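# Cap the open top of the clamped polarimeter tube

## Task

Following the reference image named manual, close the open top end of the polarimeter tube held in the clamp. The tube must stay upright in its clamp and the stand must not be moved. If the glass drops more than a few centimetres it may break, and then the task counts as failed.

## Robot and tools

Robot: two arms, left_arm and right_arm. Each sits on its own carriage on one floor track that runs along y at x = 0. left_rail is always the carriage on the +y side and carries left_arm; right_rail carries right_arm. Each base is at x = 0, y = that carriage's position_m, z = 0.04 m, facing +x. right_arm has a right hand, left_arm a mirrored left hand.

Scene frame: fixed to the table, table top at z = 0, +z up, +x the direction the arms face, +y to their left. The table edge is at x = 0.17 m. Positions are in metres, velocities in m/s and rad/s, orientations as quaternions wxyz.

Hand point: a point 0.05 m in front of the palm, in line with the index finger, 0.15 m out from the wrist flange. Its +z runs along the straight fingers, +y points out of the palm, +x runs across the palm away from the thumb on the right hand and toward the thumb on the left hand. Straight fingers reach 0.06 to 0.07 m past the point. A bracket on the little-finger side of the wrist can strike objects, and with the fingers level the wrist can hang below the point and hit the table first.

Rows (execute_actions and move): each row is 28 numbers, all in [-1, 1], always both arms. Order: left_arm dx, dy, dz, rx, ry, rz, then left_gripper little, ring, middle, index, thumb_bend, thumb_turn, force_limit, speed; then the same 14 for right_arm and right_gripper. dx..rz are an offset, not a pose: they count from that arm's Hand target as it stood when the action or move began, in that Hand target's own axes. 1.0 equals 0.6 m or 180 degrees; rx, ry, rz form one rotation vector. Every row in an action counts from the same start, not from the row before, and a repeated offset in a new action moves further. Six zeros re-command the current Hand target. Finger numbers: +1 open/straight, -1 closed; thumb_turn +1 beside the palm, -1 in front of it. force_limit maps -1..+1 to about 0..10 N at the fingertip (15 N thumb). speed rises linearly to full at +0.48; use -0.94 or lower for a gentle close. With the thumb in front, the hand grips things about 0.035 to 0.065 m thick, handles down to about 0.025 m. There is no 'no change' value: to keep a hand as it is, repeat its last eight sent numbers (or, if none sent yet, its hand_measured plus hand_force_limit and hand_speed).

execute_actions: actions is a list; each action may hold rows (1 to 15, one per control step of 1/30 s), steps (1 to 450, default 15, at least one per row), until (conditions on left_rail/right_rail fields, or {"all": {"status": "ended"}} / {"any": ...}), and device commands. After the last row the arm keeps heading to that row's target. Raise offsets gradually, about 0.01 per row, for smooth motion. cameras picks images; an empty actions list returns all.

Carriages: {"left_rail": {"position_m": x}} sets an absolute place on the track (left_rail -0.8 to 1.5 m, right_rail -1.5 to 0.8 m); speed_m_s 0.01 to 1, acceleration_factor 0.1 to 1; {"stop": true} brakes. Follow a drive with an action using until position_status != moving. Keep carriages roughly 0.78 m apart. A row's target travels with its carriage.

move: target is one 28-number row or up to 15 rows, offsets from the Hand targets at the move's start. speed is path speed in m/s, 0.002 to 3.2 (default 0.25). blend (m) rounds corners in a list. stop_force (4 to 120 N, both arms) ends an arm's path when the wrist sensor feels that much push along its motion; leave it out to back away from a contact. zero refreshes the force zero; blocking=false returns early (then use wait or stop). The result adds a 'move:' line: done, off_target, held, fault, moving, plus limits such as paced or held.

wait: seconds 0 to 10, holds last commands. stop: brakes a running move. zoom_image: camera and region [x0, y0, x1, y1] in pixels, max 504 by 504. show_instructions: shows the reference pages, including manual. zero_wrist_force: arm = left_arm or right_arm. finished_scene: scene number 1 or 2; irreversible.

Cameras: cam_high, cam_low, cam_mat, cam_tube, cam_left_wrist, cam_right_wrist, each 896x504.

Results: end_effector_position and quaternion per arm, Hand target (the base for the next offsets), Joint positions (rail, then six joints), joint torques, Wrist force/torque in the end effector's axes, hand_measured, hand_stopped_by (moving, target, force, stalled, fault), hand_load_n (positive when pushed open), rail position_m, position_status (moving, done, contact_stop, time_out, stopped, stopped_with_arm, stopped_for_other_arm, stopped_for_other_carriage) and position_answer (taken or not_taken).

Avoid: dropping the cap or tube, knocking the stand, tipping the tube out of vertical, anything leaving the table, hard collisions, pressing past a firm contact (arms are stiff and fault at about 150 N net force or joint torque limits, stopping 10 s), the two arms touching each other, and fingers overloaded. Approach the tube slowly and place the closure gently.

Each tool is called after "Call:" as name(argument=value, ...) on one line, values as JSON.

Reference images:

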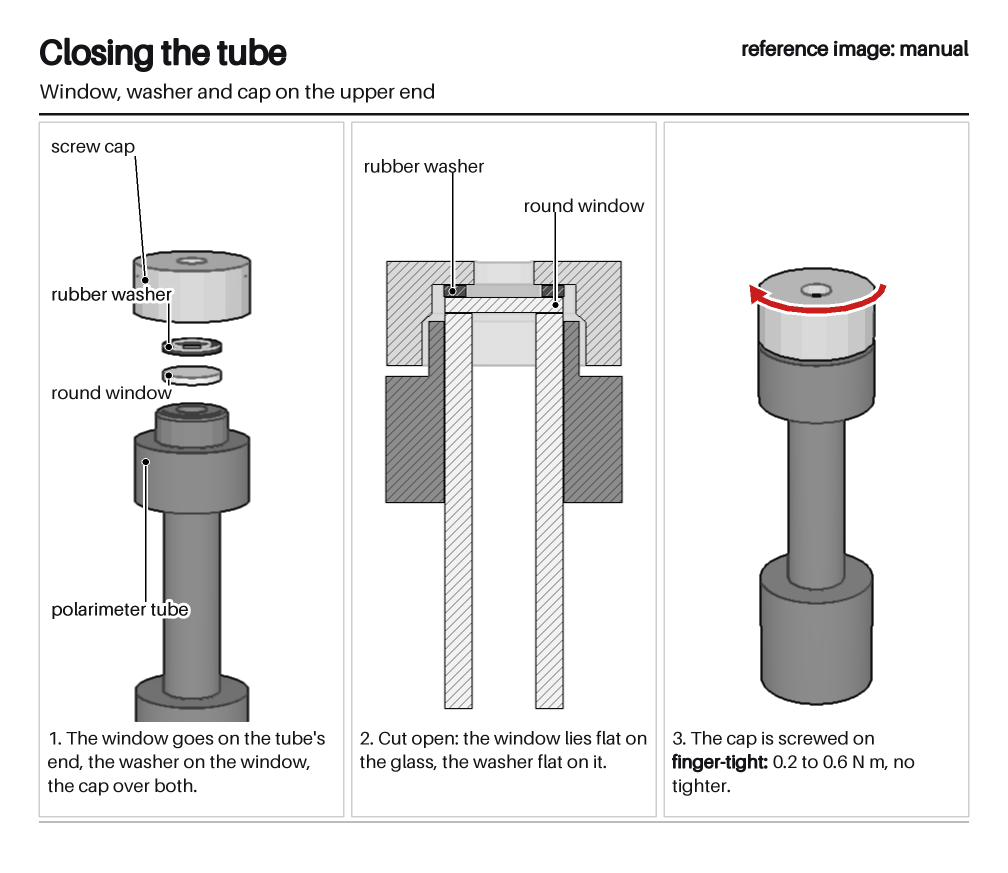

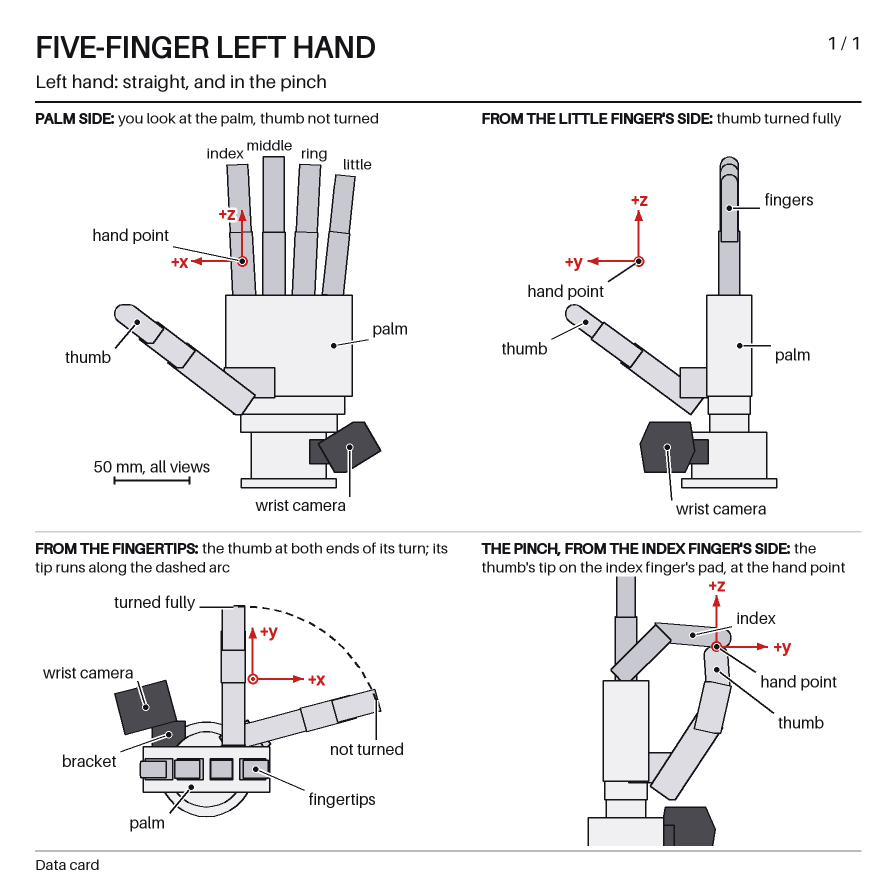

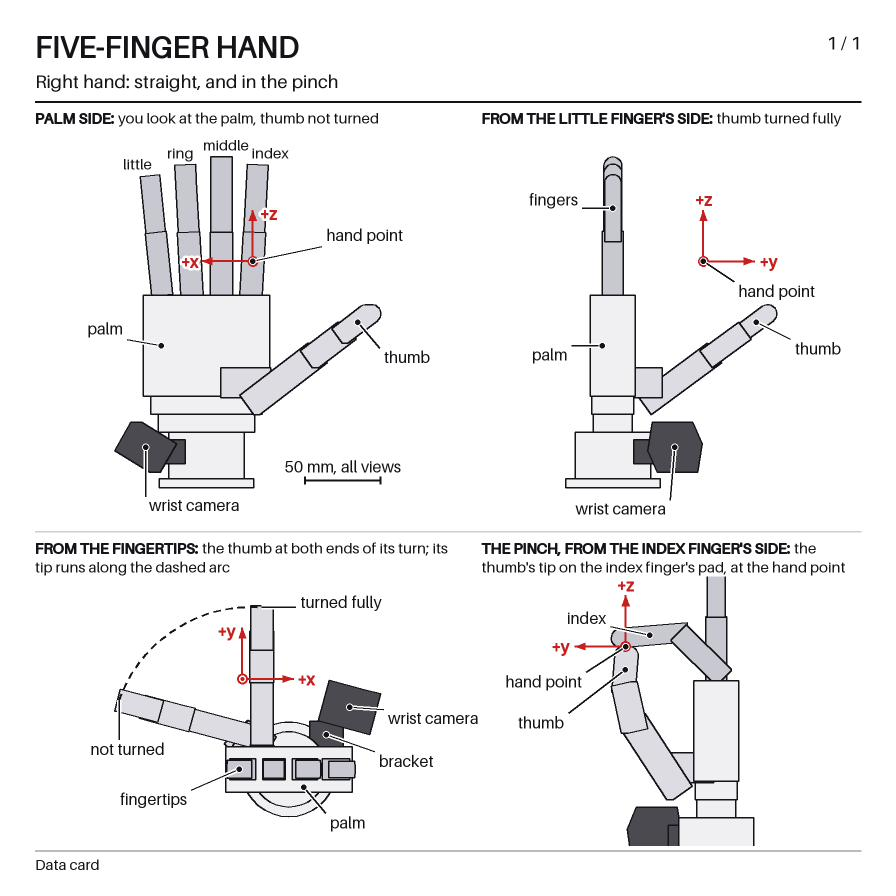

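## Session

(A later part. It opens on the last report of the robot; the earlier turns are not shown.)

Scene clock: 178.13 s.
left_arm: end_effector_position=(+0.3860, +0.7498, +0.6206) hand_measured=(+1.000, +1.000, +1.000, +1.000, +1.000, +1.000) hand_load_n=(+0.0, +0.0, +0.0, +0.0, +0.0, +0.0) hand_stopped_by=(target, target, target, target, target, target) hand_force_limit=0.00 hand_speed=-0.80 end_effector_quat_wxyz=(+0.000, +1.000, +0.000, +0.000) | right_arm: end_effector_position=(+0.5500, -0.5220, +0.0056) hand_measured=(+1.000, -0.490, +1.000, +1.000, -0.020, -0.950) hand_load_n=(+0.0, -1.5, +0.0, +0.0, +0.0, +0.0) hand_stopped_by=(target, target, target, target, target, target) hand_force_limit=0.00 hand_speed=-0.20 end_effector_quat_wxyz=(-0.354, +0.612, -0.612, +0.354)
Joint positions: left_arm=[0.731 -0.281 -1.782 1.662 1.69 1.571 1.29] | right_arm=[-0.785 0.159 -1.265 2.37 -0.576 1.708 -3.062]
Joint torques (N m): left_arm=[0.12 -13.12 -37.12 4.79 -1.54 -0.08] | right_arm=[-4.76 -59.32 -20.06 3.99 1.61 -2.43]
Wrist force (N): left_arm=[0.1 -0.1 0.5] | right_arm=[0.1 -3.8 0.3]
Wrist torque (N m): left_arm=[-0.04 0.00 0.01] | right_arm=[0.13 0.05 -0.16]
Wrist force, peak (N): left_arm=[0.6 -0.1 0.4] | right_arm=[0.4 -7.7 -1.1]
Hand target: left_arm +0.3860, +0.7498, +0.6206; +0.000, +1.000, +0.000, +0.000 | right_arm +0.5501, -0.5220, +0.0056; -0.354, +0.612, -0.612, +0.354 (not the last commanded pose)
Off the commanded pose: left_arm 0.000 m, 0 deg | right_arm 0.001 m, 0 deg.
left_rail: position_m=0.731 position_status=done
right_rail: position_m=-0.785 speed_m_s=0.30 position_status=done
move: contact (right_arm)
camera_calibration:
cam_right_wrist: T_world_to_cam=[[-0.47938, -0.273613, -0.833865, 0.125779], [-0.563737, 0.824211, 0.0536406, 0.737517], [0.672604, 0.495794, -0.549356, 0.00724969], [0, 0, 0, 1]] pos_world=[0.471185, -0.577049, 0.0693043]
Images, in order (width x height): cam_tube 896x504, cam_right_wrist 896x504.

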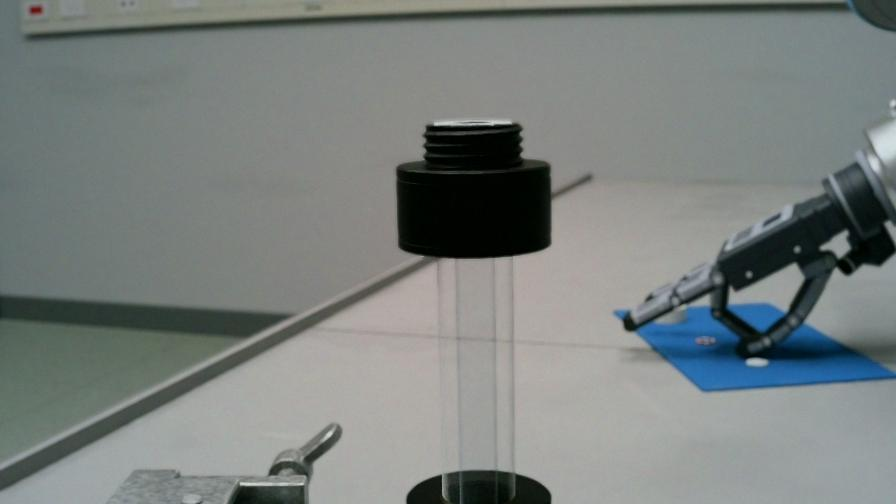

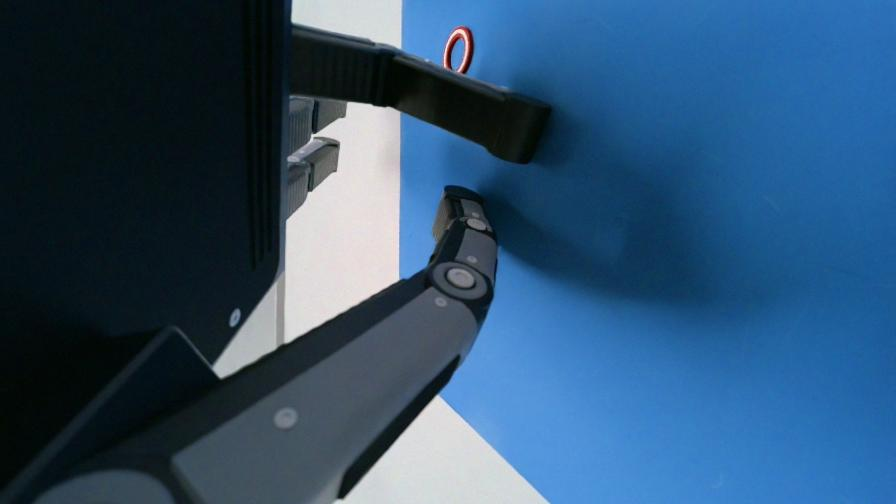

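Call:
move(target=[[0,0,0,0,0,0, 1,1,1,1,1,1,0,-0.8, 0,-0.0116,-0.0067,0,0,0, 1,-0.49,1,1,-0.02,-0.95,0,-0.2],[0,0,0,0,0,0, 1,1,1,1,1,1,0,-0.8, 0,-0.0116,-0.0067,0,0,0, 1,0.7,1,1,-0.02,-0.95,0,0]], speed=0.06)

Call:
move(target=[0,0,0,0,0,0, 1,1,1,1,1,1,0,-0.8, 0,0.0202,0.0117,0,0,0, 1,0.7,1,1,-0.02,-0.95,0,0], speed=0.008, stop_force=4, cameras=["cam_right_wrist", "cam_tube"])

Call:
zoom_image(camera="cam_tube", region=[690, 290, 810, 390])

Scene clock: 182.00 s.
left_arm: end_effector_position=(+0.3860, +0.7498, +0.6206) hand_measured=(+1.000, +1.000, +1.000, +1.000, +1.000, +1.000) hand_load_n=(+0.0, +0.0, +0.0, +0.0, +0.0, +0.0) hand_stopped_by=(target, target, target, target, target, target) hand_force_limit=0.00 hand_speed=-0.80 end_effector_quat_wxyz=(+0.000, +1.000, +0.000, +0.000) | right_arm: end_effector_position=(+0.5500, -0.5220, +0.0136) hand_measured=(+1.000, -0.238, +1.000, +1.000, -0.020, -0.950) hand_load_n=(+0.0, -15.0, +0.0, +0.0, +0.5, +0.0) hand_stopped_by=(target, moving, target, target, target, target) hand_force_limit=0.00 hand_speed=0.00 end_effector_quat_wxyz=(-0.354, +0.612, -0.612, +0.354)
Joint positions: left_arm=[0.731 -0.281 -1.782 1.662 1.69 1.571 1.29] | right_arm=[-0.785 0.159 -1.282 2.367 -0.557 1.708 -3.062]
Joint torques (N m): left_arm=[2.56 -11.91 -35.33 4.87 -1.34 0.13] | right_arm=[-6.5 -53.33 -27.05 0.71 0.86 -2.02]
Wrist force (N): left_arm=[0.3 -0.2 0.2] | right_arm=[-0.9 -4.8 -13.3]
Wrist torque (N m): left_arm=[-0.04 -0.04 0.03] | right_arm=[0.06 0.63 -0.16]
Wrist force, peak (N): left_arm=[0.7 0.4 0.4] | right_arm=[-0.8 -5.0 -13.9]
Hand target: left_arm +0.3860, +0.7498, +0.6206; +0.000, +1.000, +0.000, +0.000 | right_arm +0.5501, -0.5220, +0.0136; -0.354, +0.612, -0.612, +0.354
Off the commanded pose: left_arm 0.000 m, 0 deg | right_arm 0.000 m, 0 deg.
left_rail: position_m=0.731 position_status=done
right_rail: position_m=-0.785 speed_m_s=0.30 position_status=done
move: done

Scene clock: 183.20 s.
left_arm: end_effector_position=(+0.3860, +0.7498, +0.6206) hand_measured=(+1.000, +1.000, +1.000, +1.000, +1.000, +1.000) hand_load_n=(+0.0, +0.0, +0.0, +0.0, +0.0, +0.0) hand_stopped_by=(target, target, target, target, target, target) hand_force_limit=0.00 hand_speed=-0.80 end_effector_quat_wxyz=(+0.000, +1.000, +0.000, +0.000) | right_arm: end_effector_position=(+0.5501, -0.5220, +0.0133) hand_measured=(+1.000, -0.240, +1.000, +1.000, -0.020, -0.950) hand_load_n=(-0.5, -16.0, -0.5, +0.0, +0.0, +0.0) hand_stopped_by=(target, stalled, target, target, target, target) hand_force_limit=0.00 hand_speed=0.00 end_effector_quat_wxyz=(-0.354, +0.612, -0.612, +0.354)
Joint positions: left_arm=[0.731 -0.281 -1.782 1.662 1.69 1.571 1.29] | right_arm=[-0.785 0.159 -1.282 2.367 -0.558 1.708 -3.062]
Joint torques (N m): left_arm=[3.18 -11.11 -36.58 4.57 -1.46 -0.23] | right_arm=[-5.47 -51.94 -26.45 2.75 1.41 -2.33]
Wrist force (N): left_arm=[0.6 -0.1 0.2] | right_arm=[-0.5 -7.4 -14.5]
Wrist torque (N m): left_arm=[-0.02 -0.08 0.04] | right_arm=[0.10 0.71 -0.33]
Wrist force, peak (N): left_arm=[0.6 0.2 0.5] | right_arm=[-0.1 -10.9 -16.2]
Hand target: left_arm +0.3860, +0.7498, +0.6206; +0.000, +1.000, +0.000, +0.000 | right_arm +0.5502, -0.5220, +0.0133; -0.354, +0.612, -0.612, +0.354 (not the last commanded pose)
Off the commanded pose: left_arm 0.000 m, 0 deg | right_arm 0.014 m, 0 deg.
left_rail: position_m=0.731 position_status=done
right_rail: position_m=-0.785 speed_m_s=0.30 position_status=done
move: contact (right_arm)
camera_calibration:
cam_right_wrist: T_world_to_cam=[[-0.479274, -0.273535, -0.833951, 0.132284], [-0.563758, 0.824196, 0.0536578, 0.737099], [0.672662, 0.495863, -0.549223, 0.0115367], [0, 0, 0, 1]] pos_world=[0.471185, -0.57705, 0.0771039]
Images, in order (width x height): cam_tube 896x504, cam_right_wrist 896x504.

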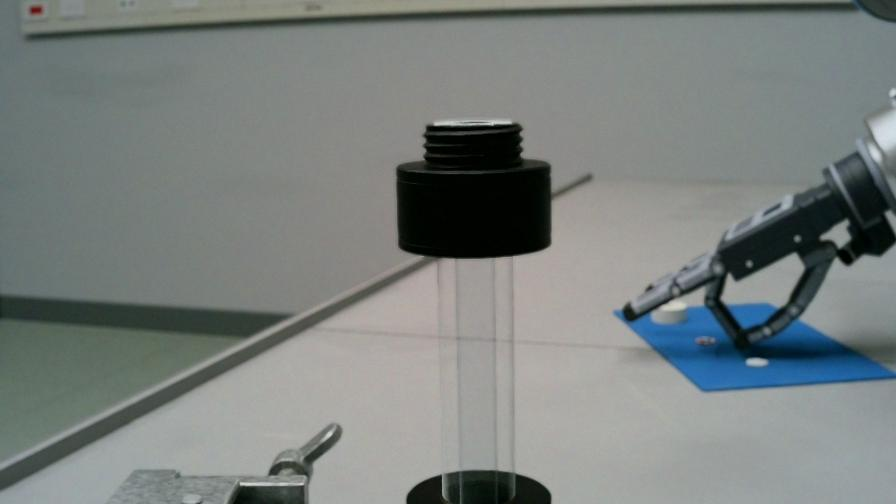

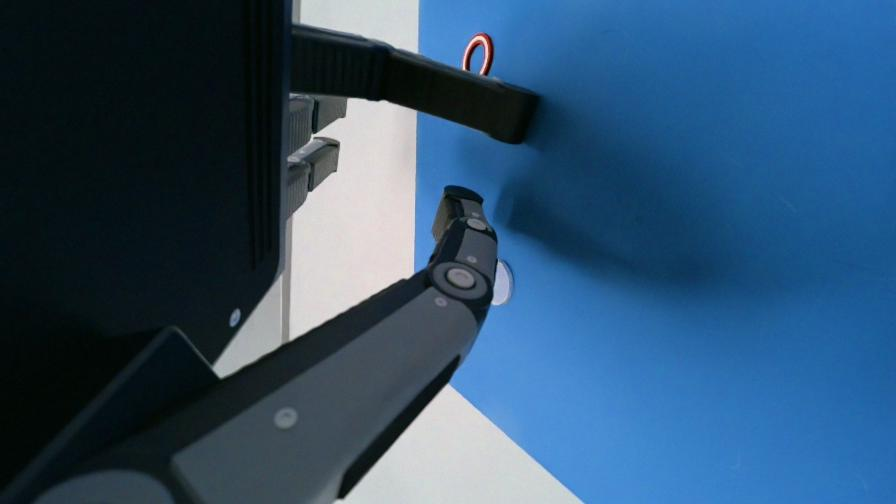

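Scaled by 4.200.

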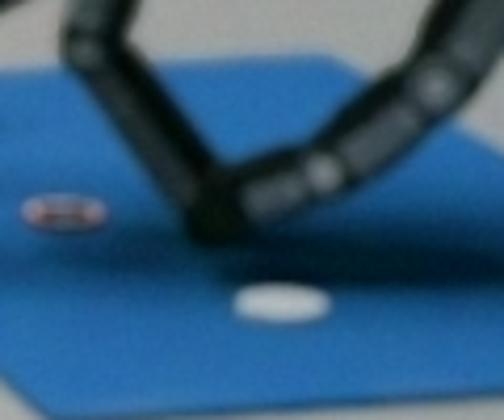

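Call:
move(target=[0,0,0,0,0,0, 1,1,1,1,1,1,0,-0.8, 0,-0.0289,-0.0167,0,0,0, 1,0.7,1,1,-0.02,-0.95,0,0], speed=0.05)

Call:
execute_actions(actions=[{"rows": [[0,0,0,0,0,0, 1,1,1,1,1,1,0,-0.8, 0,0,0,0,0,0, 1,0.75,1,1,-0.02,-0.95,0,0]], "steps": 40}])

Call:
move(target=[0,0,0,0,0,0, 1,1,1,1,1,1,0,-0.8, 0,0.0404,0.0233,0,0,0, 1,0.75,1,1,-0.02,-0.95,0,0], speed=0.01, stop_force=4, cameras=["cam_right_wrist", "cam_tube"])

Call:
zoom_image(camera="cam_tube", region=[690, 290, 810, 390])

Scene clock: 184.63 s.
left_arm: end_effector_position=(+0.3860, +0.7498, +0.6206) hand_measured=(+1.000, +1.000, +1.000, +1.000, +1.000, +1.000) hand_load_n=(+0.0, +0.0, +0.0, +0.0, +0.0, +0.0) hand_stopped_by=(target, target, target, target, target, target) hand_force_limit=0.00 hand_speed=-0.80 end_effector_quat_wxyz=(+0.000, +1.000, +0.000, +0.000) | right_arm: end_effector_position=(+0.5501, -0.5220, +0.0333) hand_measured=(+1.000, -0.238, +1.000, +1.000, -0.020, -0.950) hand_load_n=(+0.0, +0.0, +0.0, +0.0, +0.0, +0.0) hand_stopped_by=(target, stalled, target, target, target, target) hand_force_limit=0.00 hand_speed=0.00 end_effector_quat_wxyz=(-0.354, +0.612, -0.612, +0.354)
Joint positions: left_arm=[0.731 -0.281 -1.782 1.662 1.69 1.571 1.29] | right_arm=[-0.785 0.159 -1.322 2.36 -0.51 1.708 -3.062]
Joint torques (N m): left_arm=[0.7 -12.31 -35.94 4.59 -1.37 -0.18] | right_arm=[-4.35 -57.99 -27.28 3.16 1.11 -2.19]
Wrist force (N): left_arm=[0.5 -0.2 0.0] | right_arm=[0.2 -0.1 0.8]
Wrist torque (N m): left_arm=[-0.03 -0.07 0.04] | right_arm=[0.16 -0.01 0.04]
Wrist force, peak (N): left_arm=[0.6 0.1 0.5] | right_arm=[-0.1 -8.4 -15.0]
Hand target: left_arm +0.3860, +0.7498, +0.6206; +0.000, +1.000, +0.000, +0.000 | right_arm +0.5501, -0.5220, +0.0334; -0.354, +0.612, -0.612, +0.354
Off the commanded pose: left_arm 0.000 m, 0 deg | right_arm 0.000 m, 0 deg.
left_rail: position_m=0.731 position_status=done
right_rail: position_m=-0.785 speed_m_s=0.30 position_status=done
move: done

Scene clock: 186.17 s.
left_arm: end_effector_position=(+0.3860, +0.7498, +0.6206) hand_measured=(+1.000, +1.000, +1.000, +1.000, +1.000, +1.000) hand_load_n=(+0.0, +0.0, +0.0, +0.0, +0.0, +0.0) hand_stopped_by=(target, target, target, target, target, target) hand_force_limit=0.00 hand_speed=-0.80 end_effector_quat_wxyz=(+0.000, +1.000, +0.000, +0.000) | right_arm: end_effector_position=(+0.5501, -0.5220, +0.0334) hand_measured=(+1.000, +0.750, +1.000, +1.000, -0.020, -0.950) hand_load_n=(+0.0, +0.0, +0.0, +0.0, +0.0, +0.0) hand_stopped_by=(target, target, target, target, target, target) hand_force_limit=0.00 hand_speed=0.00 end_effector_quat_wxyz=(-0.354, +0.612, -0.612, +0.354)
Joint positions: left_arm=[0.731 -0.281 -1.782 1.662 1.69 1.571 1.29] | right_arm=[-0.785 0.159 -1.322 2.36 -0.51 1.708 -3.062]
Joint torques (N m): left_arm=[1.05 -10.92 -36.84 4.58 -1.63 -0.29] | right_arm=[-7.13 -58.94 -26.07 2.91 -1.5 -2.2]
Wrist force (N): left_arm=[0.4 0.1 0.2] | right_arm=[0.3 -0.1 1.0]
Wrist torque (N m): left_arm=[-0.01 -0.04 0.02] | right_arm=[0.15 -0.03 0.04]
Wrist force, peak (N): left_arm=[0.7 0.0 0.1] | right_arm=[0.0 -0.2 1.0]
Hand target: left_arm +0.3860, +0.7498, +0.6206; +0.000, +1.000, +0.000, +0.000 | right_arm +0.5501, -0.5220, +0.0334; -0.354, +0.612, -0.612, +0.354
Off the commanded pose: left_arm 0.000 m, 0 deg | right_arm 0.000 m, 0 deg.
left_rail: position_m=0.731 position_status=done
right_rail: position_m=-0.785 speed_m_s=0.30 position_status=done

Scene clock: 189.90 s.
left_arm: end_effector_position=(+0.3860, +0.7498, +0.6206) hand_measured=(+1.000, +1.000, +1.000, +1.000, +1.000, +1.000) hand_load_n=(+0.0, +0.0, +0.0, +0.0, +0.0, +0.0) hand_stopped_by=(target, target, target, target, target, target) hand_force_limit=0.00 hand_speed=-0.80 end_effector_quat_wxyz=(+0.000, +1.000, +0.000, +0.000) | right_arm: end_effector_position=(+0.5501, -0.5220, +0.0054) hand_measured=(+1.000, +0.750, +1.000, +1.000, -0.020, -0.950) hand_load_n=(+0.0, +0.0, +0.0, +0.0, +0.0, +0.0) hand_stopped_by=(target, target, target, target, target, target) hand_force_limit=0.00 hand_speed=0.00 end_effector_quat_wxyz=(-0.354, +0.612, -0.612, +0.354)
Joint positions: left_arm=[0.731 -0.281 -1.782 1.662 1.69 1.571 1.29] | right_arm=[-0.785 0.159 -1.265 2.37 -0.577 1.708 -3.062]
Joint torques (N m): left_arm=[3.41 -10.91 -36.58 4.77 -1.75 -0.05] | right_arm=[-4.26 -25.82 -12.17 -2.36 0.59 -1.35]
Wrist force (N): left_arm=[0.2 0.0 0.1] | right_arm=[-0.1 -0.2 0.8]
Wrist torque (N m): left_arm=[0.00 -0.03 0.01] | right_arm=[0.16 0.05 0.00]
Wrist force, peak (N): left_arm=[0.6 -0.1 0.5] | right_arm=[0.1 -0.1 1.5]
Hand target: left_arm +0.3860, +0.7498, +0.6206; +0.000, +1.000, +0.000, +0.000 | right_arm +0.5501, -0.5220, +0.0054; -0.354, +0.612, -0.612, +0.354
Off the commanded pose: left_arm 0.000 m, 0 deg | right_arm 0.000 m, 0 deg.
left_rail: position_m=0.731 position_status=done
right_rail: position_m=-0.785 speed_m_s=0.30 position_status=done
move: done
camera_calibration:
cam_right_wrist: T_world_to_cam=[[-0.479139, -0.273538, -0.834028, 0.125684], [-0.563762, 0.824199, 0.0535599, 0.73759], [0.672754, 0.495856, -0.549116, 0.00707547], [0, 0, 0, 1]] pos_world=[0.471285, -0.577049, 0.0692036]
Images, in order (width x height): cam_tube 896x504, cam_right_wrist 896x504.

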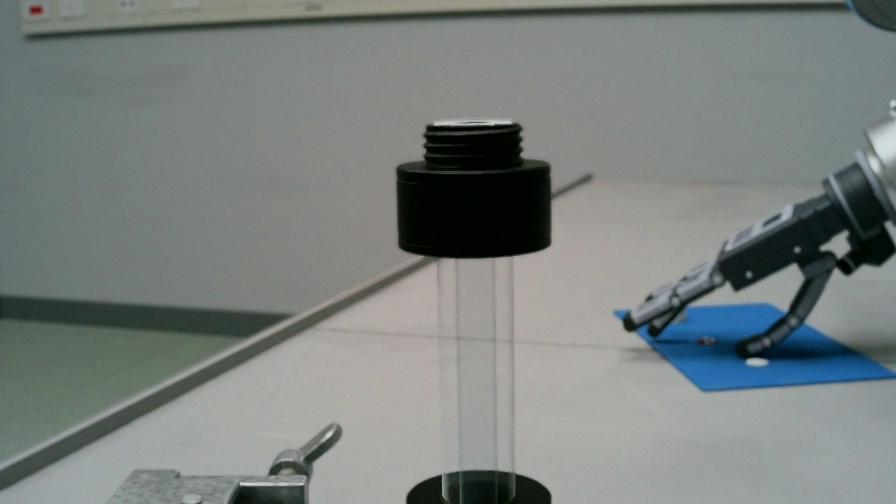

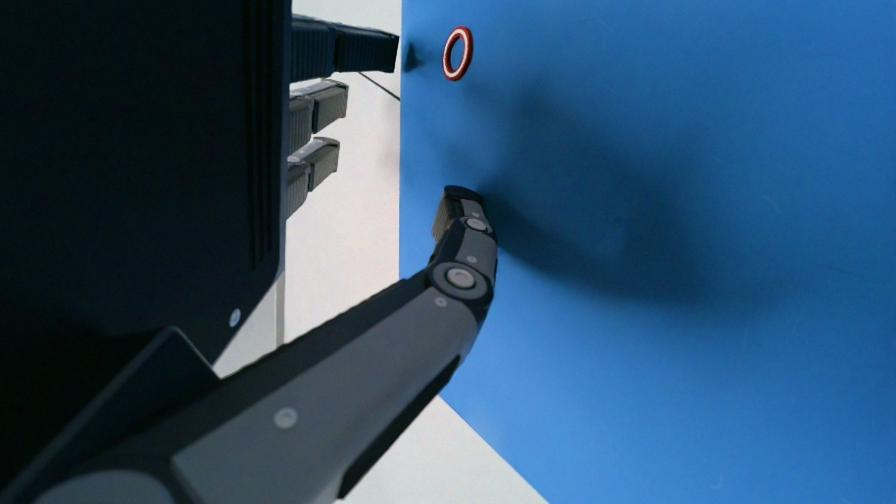

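Scaled by 4.200.

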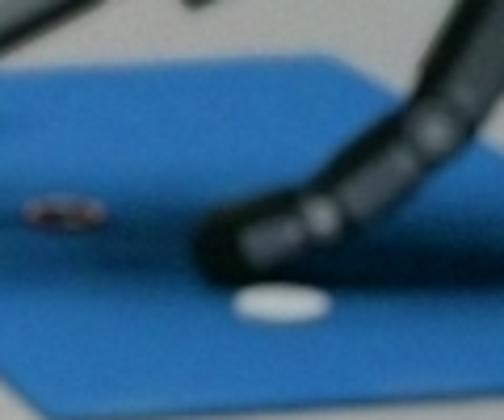

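Call:
move(target=[0,0,0,0,0,0, 1,1,1,1,1,1,0,-0.8, 0,0.0072,0.0042,0,0,0, 1,0.75,1,1,-0.02,-0.95,0,0], speed=0.008, stop_force=4, cameras=["cam_right_wrist", "cam_tube"])

Call:
zoom_image(camera="cam_tube", region=[690, 290, 810, 390])

Scene clock: 192.00 s.
left_arm: end_effector_position=(+0.3860, +0.7498, +0.6206) hand_measured=(+1.000, +1.000, +1.000, +1.000, +1.000, +1.000) hand_load_n=(+0.0, +0.0, +0.0, +0.0, +0.0, +0.0) hand_stopped_by=(target, target, target, target, target, target) hand_force_limit=0.00 hand_speed=-0.80 end_effector_quat_wxyz=(+0.000, +1.000, +0.000, +0.000) | right_arm: end_effector_position=(+0.5502, -0.5220, +0.0035) hand_measured=(+1.000, +0.750, +1.000, +1.000, -0.020, -0.950) hand_load_n=(+0.0, +0.0, +0.0, +0.0, -1.5, +0.0) hand_stopped_by=(target, target, target, target, target, target) hand_force_limit=0.00 hand_speed=0.00 end_effector_quat_wxyz=(-0.354, +0.612, -0.612, +0.354)
Joint positions: left_arm=[0.731 -0.281 -1.782 1.662 1.69 1.571 1.29] | right_arm=[-0.785 0.159 -1.261 2.37 -0.581 1.708 -3.062]
Joint torques (N m): left_arm=[1.79 -12.84 -36.49 4.75 -1.16 0.05] | right_arm=[-3.71 -60.37 -25.84 3.17 1.24 -0.75]
Wrist force (N): left_arm=[0.4 -0.1 0.1] | right_arm=[0.0 -2.8 -3.3]
Wrist torque (N m): left_arm=[-0.03 -0.05 0.03] | right_arm=[0.17 0.05 -0.02]
Wrist force, peak (N): left_arm=[0.6 -0.2 0.5] | right_arm=[-0.3 -5.2 -7.2]
Hand target: left_arm +0.3860, +0.7498, +0.6206; +0.000, +1.000, +0.000, +0.000 | right_arm +0.5502, -0.5220, +0.0035; -0.354, +0.612, -0.612, +0.354 (not the last commanded pose)
Off the commanded pose: left_arm 0.000 m, 0 deg | right_arm 0.003 m, 0 deg.
left_rail: position_m=0.731 position_status=done
right_rail: position_m=-0.785 speed_m_s=0.30 position_status=done
move: contact (right_arm)
camera_calibration:
cam_right_wrist: T_world_to_cam=[[-0.479139, -0.273538, -0.834028, 0.124099], [-0.563762, 0.824199, 0.0535599, 0.737691], [0.672754, 0.495856, -0.549116, 0.00603215], [0, 0, 0, 1]] pos_world=[0.471285, -0.577049, 0.0673036]
Images, in order (width x height): cam_tube 896x504, cam_right_wrist 896x504.

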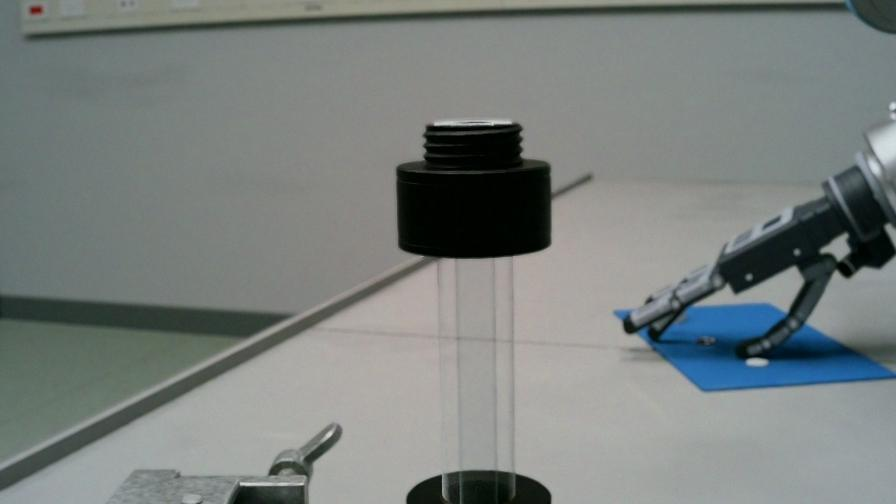

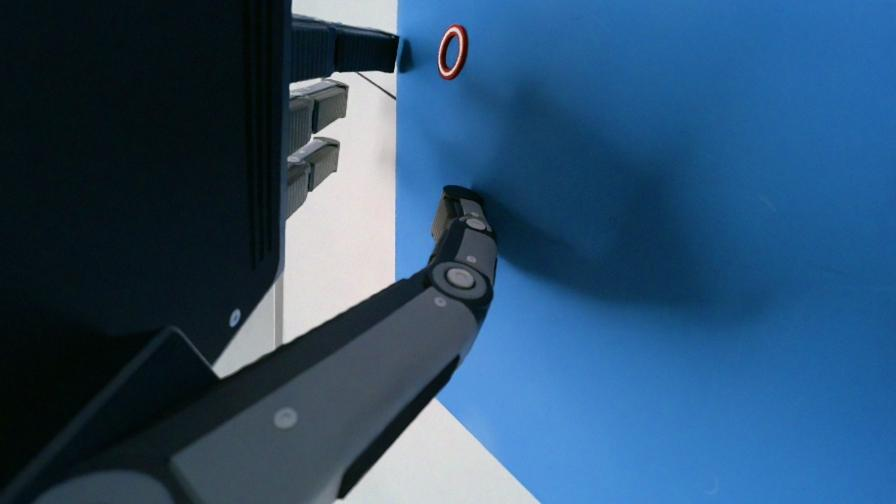

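Scaled by 4.200.

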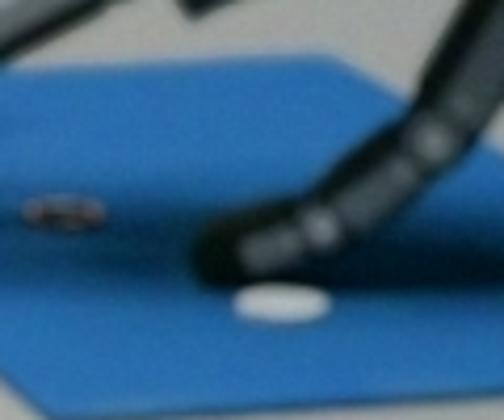

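Call:
move(target=[[0,0,0,0,0,0, 1,1,1,1,1,1,0,-0.8, 0,-0.0433,-0.025,0,0,0, 1,0.75,1,1,-0.02,-0.95,0,0],[0,0,0,0,0,0, 1,1,1,1,1,1,0,-0.8, -0.046,-0.03475,-0.02815,0,0,0, 1,-0.44,1,1,0.085,-0.78,0,-0.2]], speed=0.08, cameras=["cam_right_wrist", "cam_tube"])

Call:
zoom_image(camera="cam_tube", region=[690, 290, 810, 390])

Call:
zoom_image(camera="cam_right_wrist", region=[400, 60, 640, 300])

Scene clock: 196.73 s.
left_arm: end_effector_position=(+0.3860, +0.7498, +0.6206) hand_measured=(+1.000, +1.000, +1.000, +1.000, +1.000, +1.000) hand_load_n=(+0.0, +0.0, +0.0, +0.0, +0.0, +0.0) hand_stopped_by=(target, target, target, target, target, target) hand_force_limit=0.00 hand_speed=-0.80 end_effector_quat_wxyz=(+0.000, +1.000, +0.000, +0.000) | right_arm: end_effector_position=(+0.5459, -0.4944, +0.0300) hand_measured=(+1.000, -0.440, +1.000, +1.000, +0.086, -0.780) hand_load_n=(+0.0, +0.0, +0.0, +0.0, +0.0, +0.0) hand_stopped_by=(target, target, target, target, target, target) hand_force_limit=0.00 hand_speed=-0.20 end_effector_quat_wxyz=(-0.354, +0.612, -0.612, +0.354)
Joint positions: left_arm=[0.731 -0.281 -1.782 1.662 1.69 1.571 1.29] | right_arm=[-0.785 0.231 -1.298 2.335 -0.503 1.77 -3.025]
Joint torques (N m): left_arm=[1.29 -10.41 -36.89 4.84 -1.59 0.05] | right_arm=[7.15 -24.8 -27.85 2.75 2.99 3.44]
Wrist force (N): left_arm=[0.1 0.3 0.1] | right_arm=[0.1 -0.1 0.5]
Wrist torque (N m): left_arm=[0.06 -0.02 0.00] | right_arm=[0.17 0.02 -0.22]
Wrist force, peak (N): left_arm=[0.7 0.1 0.3] | right_arm=[-0.3 -3.5 -3.7]
Hand target: left_arm +0.3860, +0.7498, +0.6206; +0.000, +1.000, +0.000, +0.000 | right_arm +0.5459, -0.4944, +0.0300; -0.354, +0.612, -0.612, +0.354
Off the commanded pose: left_arm 0.000 m, 0 deg | right_arm 0.000 m, 0 deg.
left_rail: position_m=0.731 position_status=done
right_rail: position_m=-0.785 speed_m_s=0.30 position_status=done
move: done
camera_calibration:
cam_right_wrist: T_world_to_cam=[[-0.479139, -0.273538, -0.834028, 0.15169], [-0.563762, 0.824199, 0.0535599, 0.7111], [0.672754, 0.495856, -0.549116, 0.00979094], [0, 0, 0, 1]] pos_world=[0.466985, -0.549449, 0.0938036]
Images, in order (width x height): cam_tube 896x504, cam_right_wrist 896x504.

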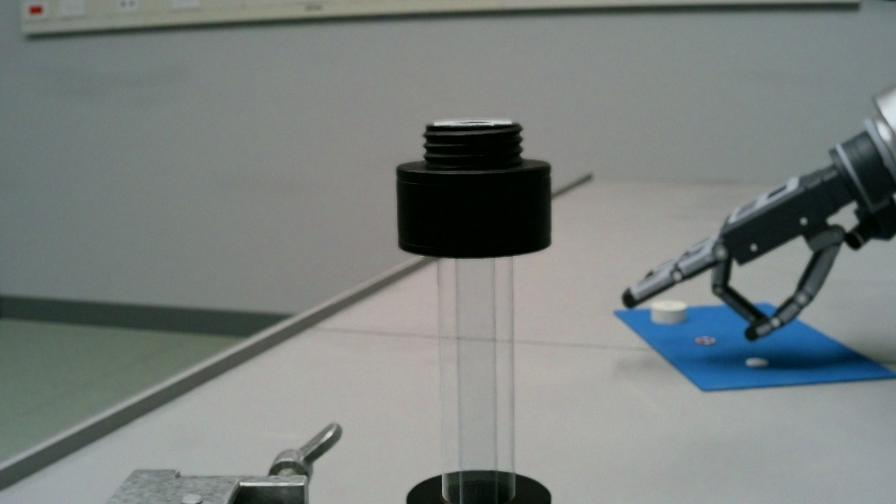

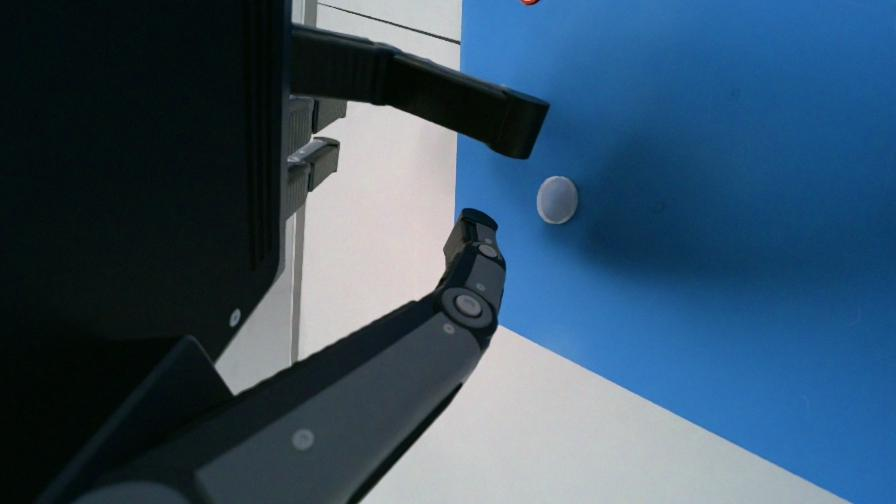

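Scaled by 4.200.

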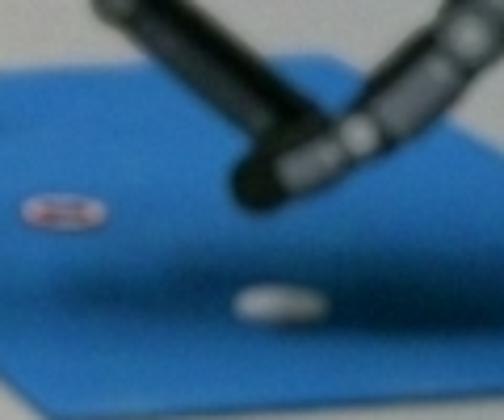

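Scaled by 2.100.

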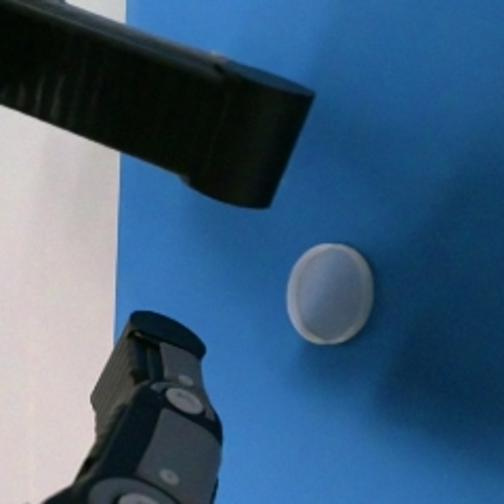

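Call:
move(target=[0,0,0,0,0,0, 1,1,1,1,1,1,0,-0.8, 0,0.0289,0.0167,0,0,0, 1,-0.44,1,1,0.085,-0.78,0,-0.2], speed=0.015, stop_force=4, cameras=["cam_right_wrist", "cam_tube"])

Call:
zoom_image(camera="cam_tube", region=[690, 290, 810, 390])

Call:
zoom_image(camera="cam_right_wrist", region=[400, 80, 600, 280])

Scene clock: 200.30 s.
left_arm: end_effector_position=(+0.3860, +0.7498, +0.6206) hand_measured=(+1.000, +1.000, +1.000, +1.000, +1.000, +1.000) hand_load_n=(+0.0, +0.0, +0.0, +0.0, +0.0, +0.0) hand_stopped_by=(target, target, target, target, target, target) hand_force_limit=0.00 hand_speed=-0.80 end_effector_quat_wxyz=(+0.000, +1.000, +0.000, +0.000) | right_arm: end_effector_position=(+0.5460, -0.4944, +0.0100) hand_measured=(+1.000, -0.440, +1.000, +1.000, +0.086, -0.780) hand_load_n=(+0.0, +0.0, +0.0, +0.0, +0.0, +0.0) hand_stopped_by=(target, target, target, target, target, target) hand_force_limit=0.00 hand_speed=-0.20 end_effector_quat_wxyz=(-0.354, +0.612, -0.612, +0.354)
Joint positions: left_arm=[0.731 -0.281 -1.782 1.662 1.69 1.571 1.29] | right_arm=[-0.785 0.231 -1.258 2.342 -0.55 1.77 -3.025]
Joint torques (N m): left_arm=[1.78 -10.79 -36.05 4.64 -1.49 0.06] | right_arm=[2.58 -26.33 -13.65 -2.06 1.77 2.82]
Wrist force (N): left_arm=[0.3 0.1 0.2] | right_arm=[-0.3 -0.3 0.7]
Wrist torque (N m): left_arm=[0.01 -0.04 0.02] | right_arm=[0.17 0.08 -0.26]
Wrist force, peak (N): left_arm=[0.8 -0.1 0.0] | right_arm=[-0.3 -0.3 1.2]
Hand target: left_arm +0.3860, +0.7498, +0.6206; +0.000, +1.000, +0.000, +0.000 | right_arm +0.5460, -0.4944, +0.0100; -0.354, +0.612, -0.612, +0.354
Off the commanded pose: left_arm 0.000 m, 0 deg | right_arm 0.000 m, 0 deg.
left_rail: position_m=0.731 position_status=done
right_rail: position_m=-0.785 speed_m_s=0.30 position_status=done
move: done
camera_calibration:
cam_right_wrist: T_world_to_cam=[[-0.479139, -0.273538, -0.834028, 0.135057], [-0.563762, 0.824199, 0.0535599, 0.712227], [0.672754, 0.495856, -0.549116, -0.00125866], [0, 0, 0, 1]] pos_world=[0.467085, -0.549449, 0.0738036]
Images, in order (width x height): cam_tube 896x504, cam_right_wrist 896x504.

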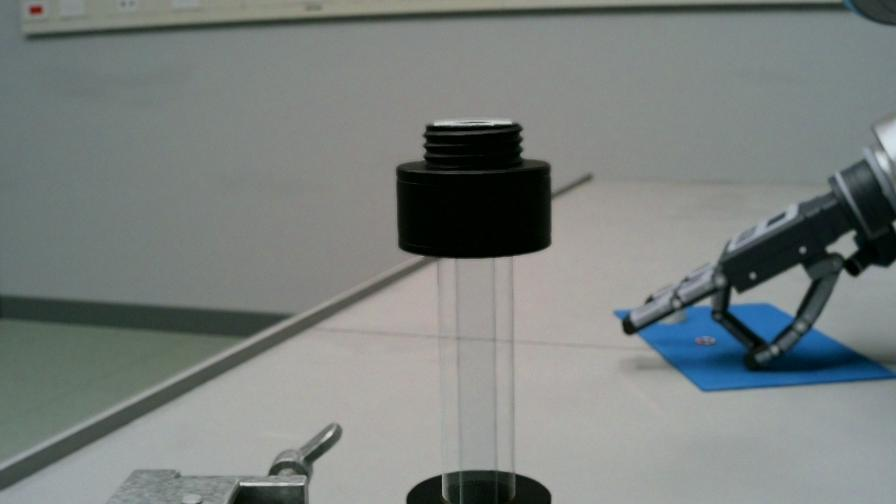

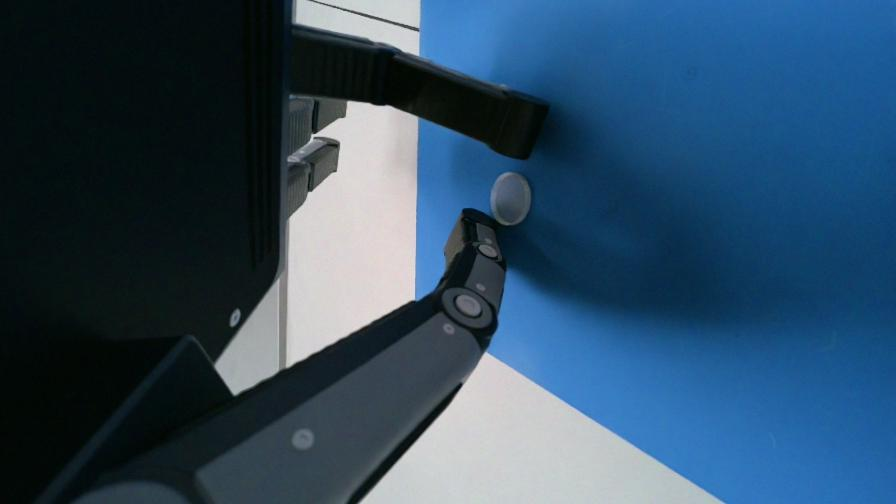

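Scaled by 4.200.

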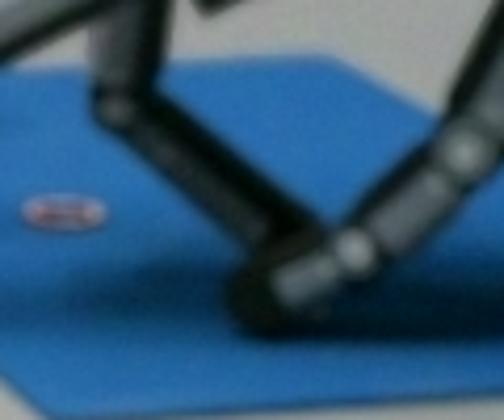

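Scaled by 2.520.

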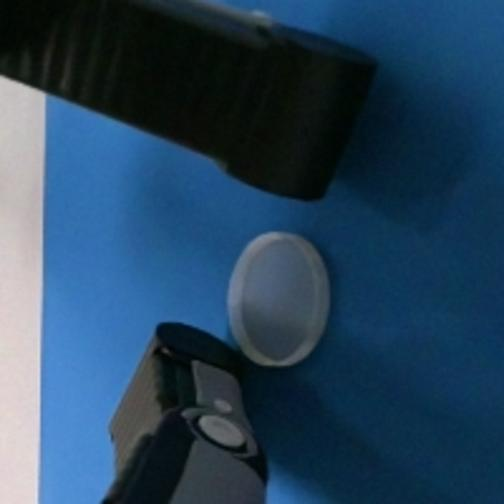

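Call:
move(target=[0,0,0,0,0,0, 1,1,1,1,1,1,0,-0.8, 0,0.00866,0.005,0,0,0, 1,-0.44,1,1,0.085,-0.78,0,-0.2], speed=0.006, stop_force=4, cameras=["cam_right_wrist", "cam_tube"])

Call:
zoom_image(camera="cam_right_wrist", region=[400, 80, 600, 280])

Scene clock: 202.53 s.
left_arm: end_effector_position=(+0.3860, +0.7498, +0.6206) hand_measured=(+1.000, +1.000, +1.000, +1.000, +1.000, +1.000) hand_load_n=(+0.0, +0.0, +0.0, +0.0, +0.0, +0.0) hand_stopped_by=(target, target, target, target, target, target) hand_force_limit=0.00 hand_speed=-0.80 end_effector_quat_wxyz=(+0.000, +1.000, +0.000, +0.000) | right_arm: end_effector_position=(+0.5460, -0.4944, +0.0082) hand_measured=(+1.000, -0.440, +1.000, +1.000, +0.086, -0.780) hand_load_n=(+0.0, +0.0, +0.0, +0.0, -1.5, +0.0) hand_stopped_by=(target, target, target, target, target, target) hand_force_limit=0.00 hand_speed=-0.20 end_effector_quat_wxyz=(-0.354, +0.612, -0.612, +0.354)
Joint positions: left_arm=[0.731 -0.281 -1.782 1.662 1.69 1.571 1.29] | right_arm=[-0.785 0.231 -1.255 2.343 -0.554 1.77 -3.025]
Joint torques (N m): left_arm=[-0.94 -11.23 -36.37 4.63 -1.52 0.21] | right_arm=[-1.54 -59.87 -25.75 3.73 1.23 2.4]
Wrist force (N): left_arm=[0.3 0.1 0.1] | right_arm=[-0.3 -3.3 -3.1]
Wrist torque (N m): left_arm=[0.00 -0.05 0.02] | right_arm=[0.15 0.11 -0.28]
Wrist force, peak (N): left_arm=[0.6 0.4 0.2] | right_arm=[-0.6 -4.5 -4.5]
Hand target: left_arm +0.3860, +0.7498, +0.6206; +0.000, +1.000, +0.000, +0.000 | right_arm +0.5460, -0.4944, +0.0082; -0.354, +0.612, -0.612, +0.354 (not the last commanded pose)
Off the commanded pose: left_arm 0.000 m, 0 deg | right_arm 0.004 m, 0 deg.
left_rail: position_m=0.731 position_status=done
right_rail: position_m=-0.785 speed_m_s=0.30 position_status=done
move: contact (right_arm)
camera_calibration:
cam_right_wrist: T_world_to_cam=[[-0.479139, -0.273538, -0.834028, 0.133556], [-0.563762, 0.824199, 0.0535599, 0.712324], [0.672754, 0.495856, -0.549116, -0.00224706], [0, 0, 0, 1]] pos_world=[0.467085, -0.549449, 0.0720036]
Images, in order (width x height): cam_tube 896x504, cam_right_wrist 896x504.

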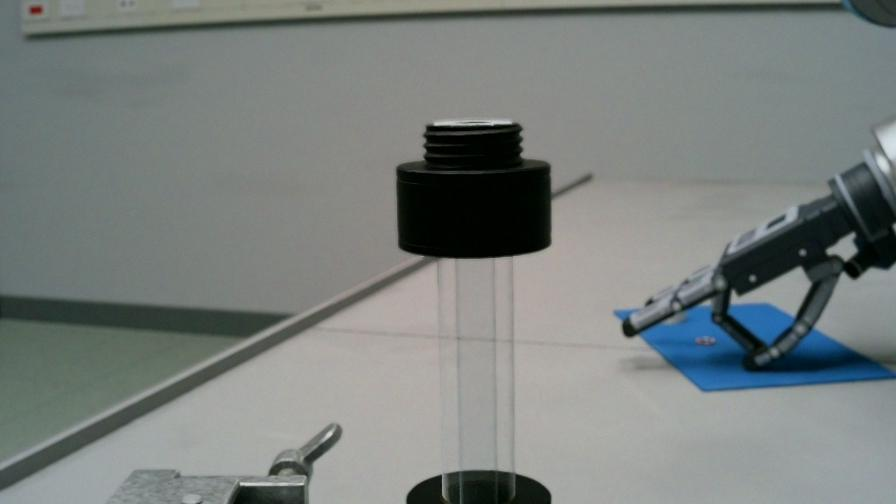

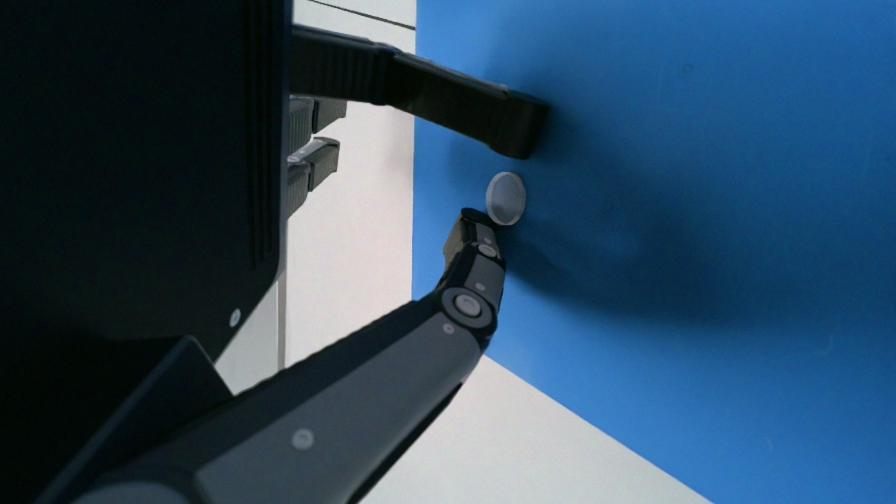

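Scaled by 2.520.

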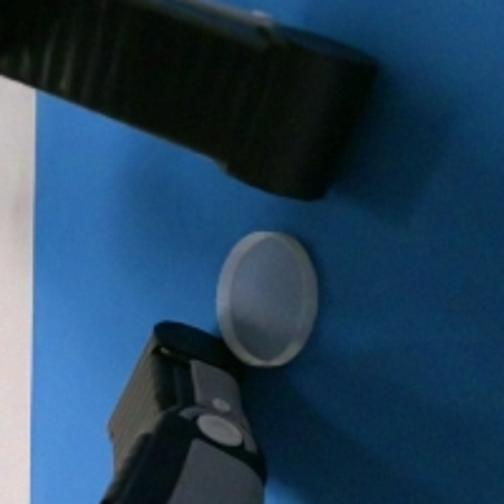

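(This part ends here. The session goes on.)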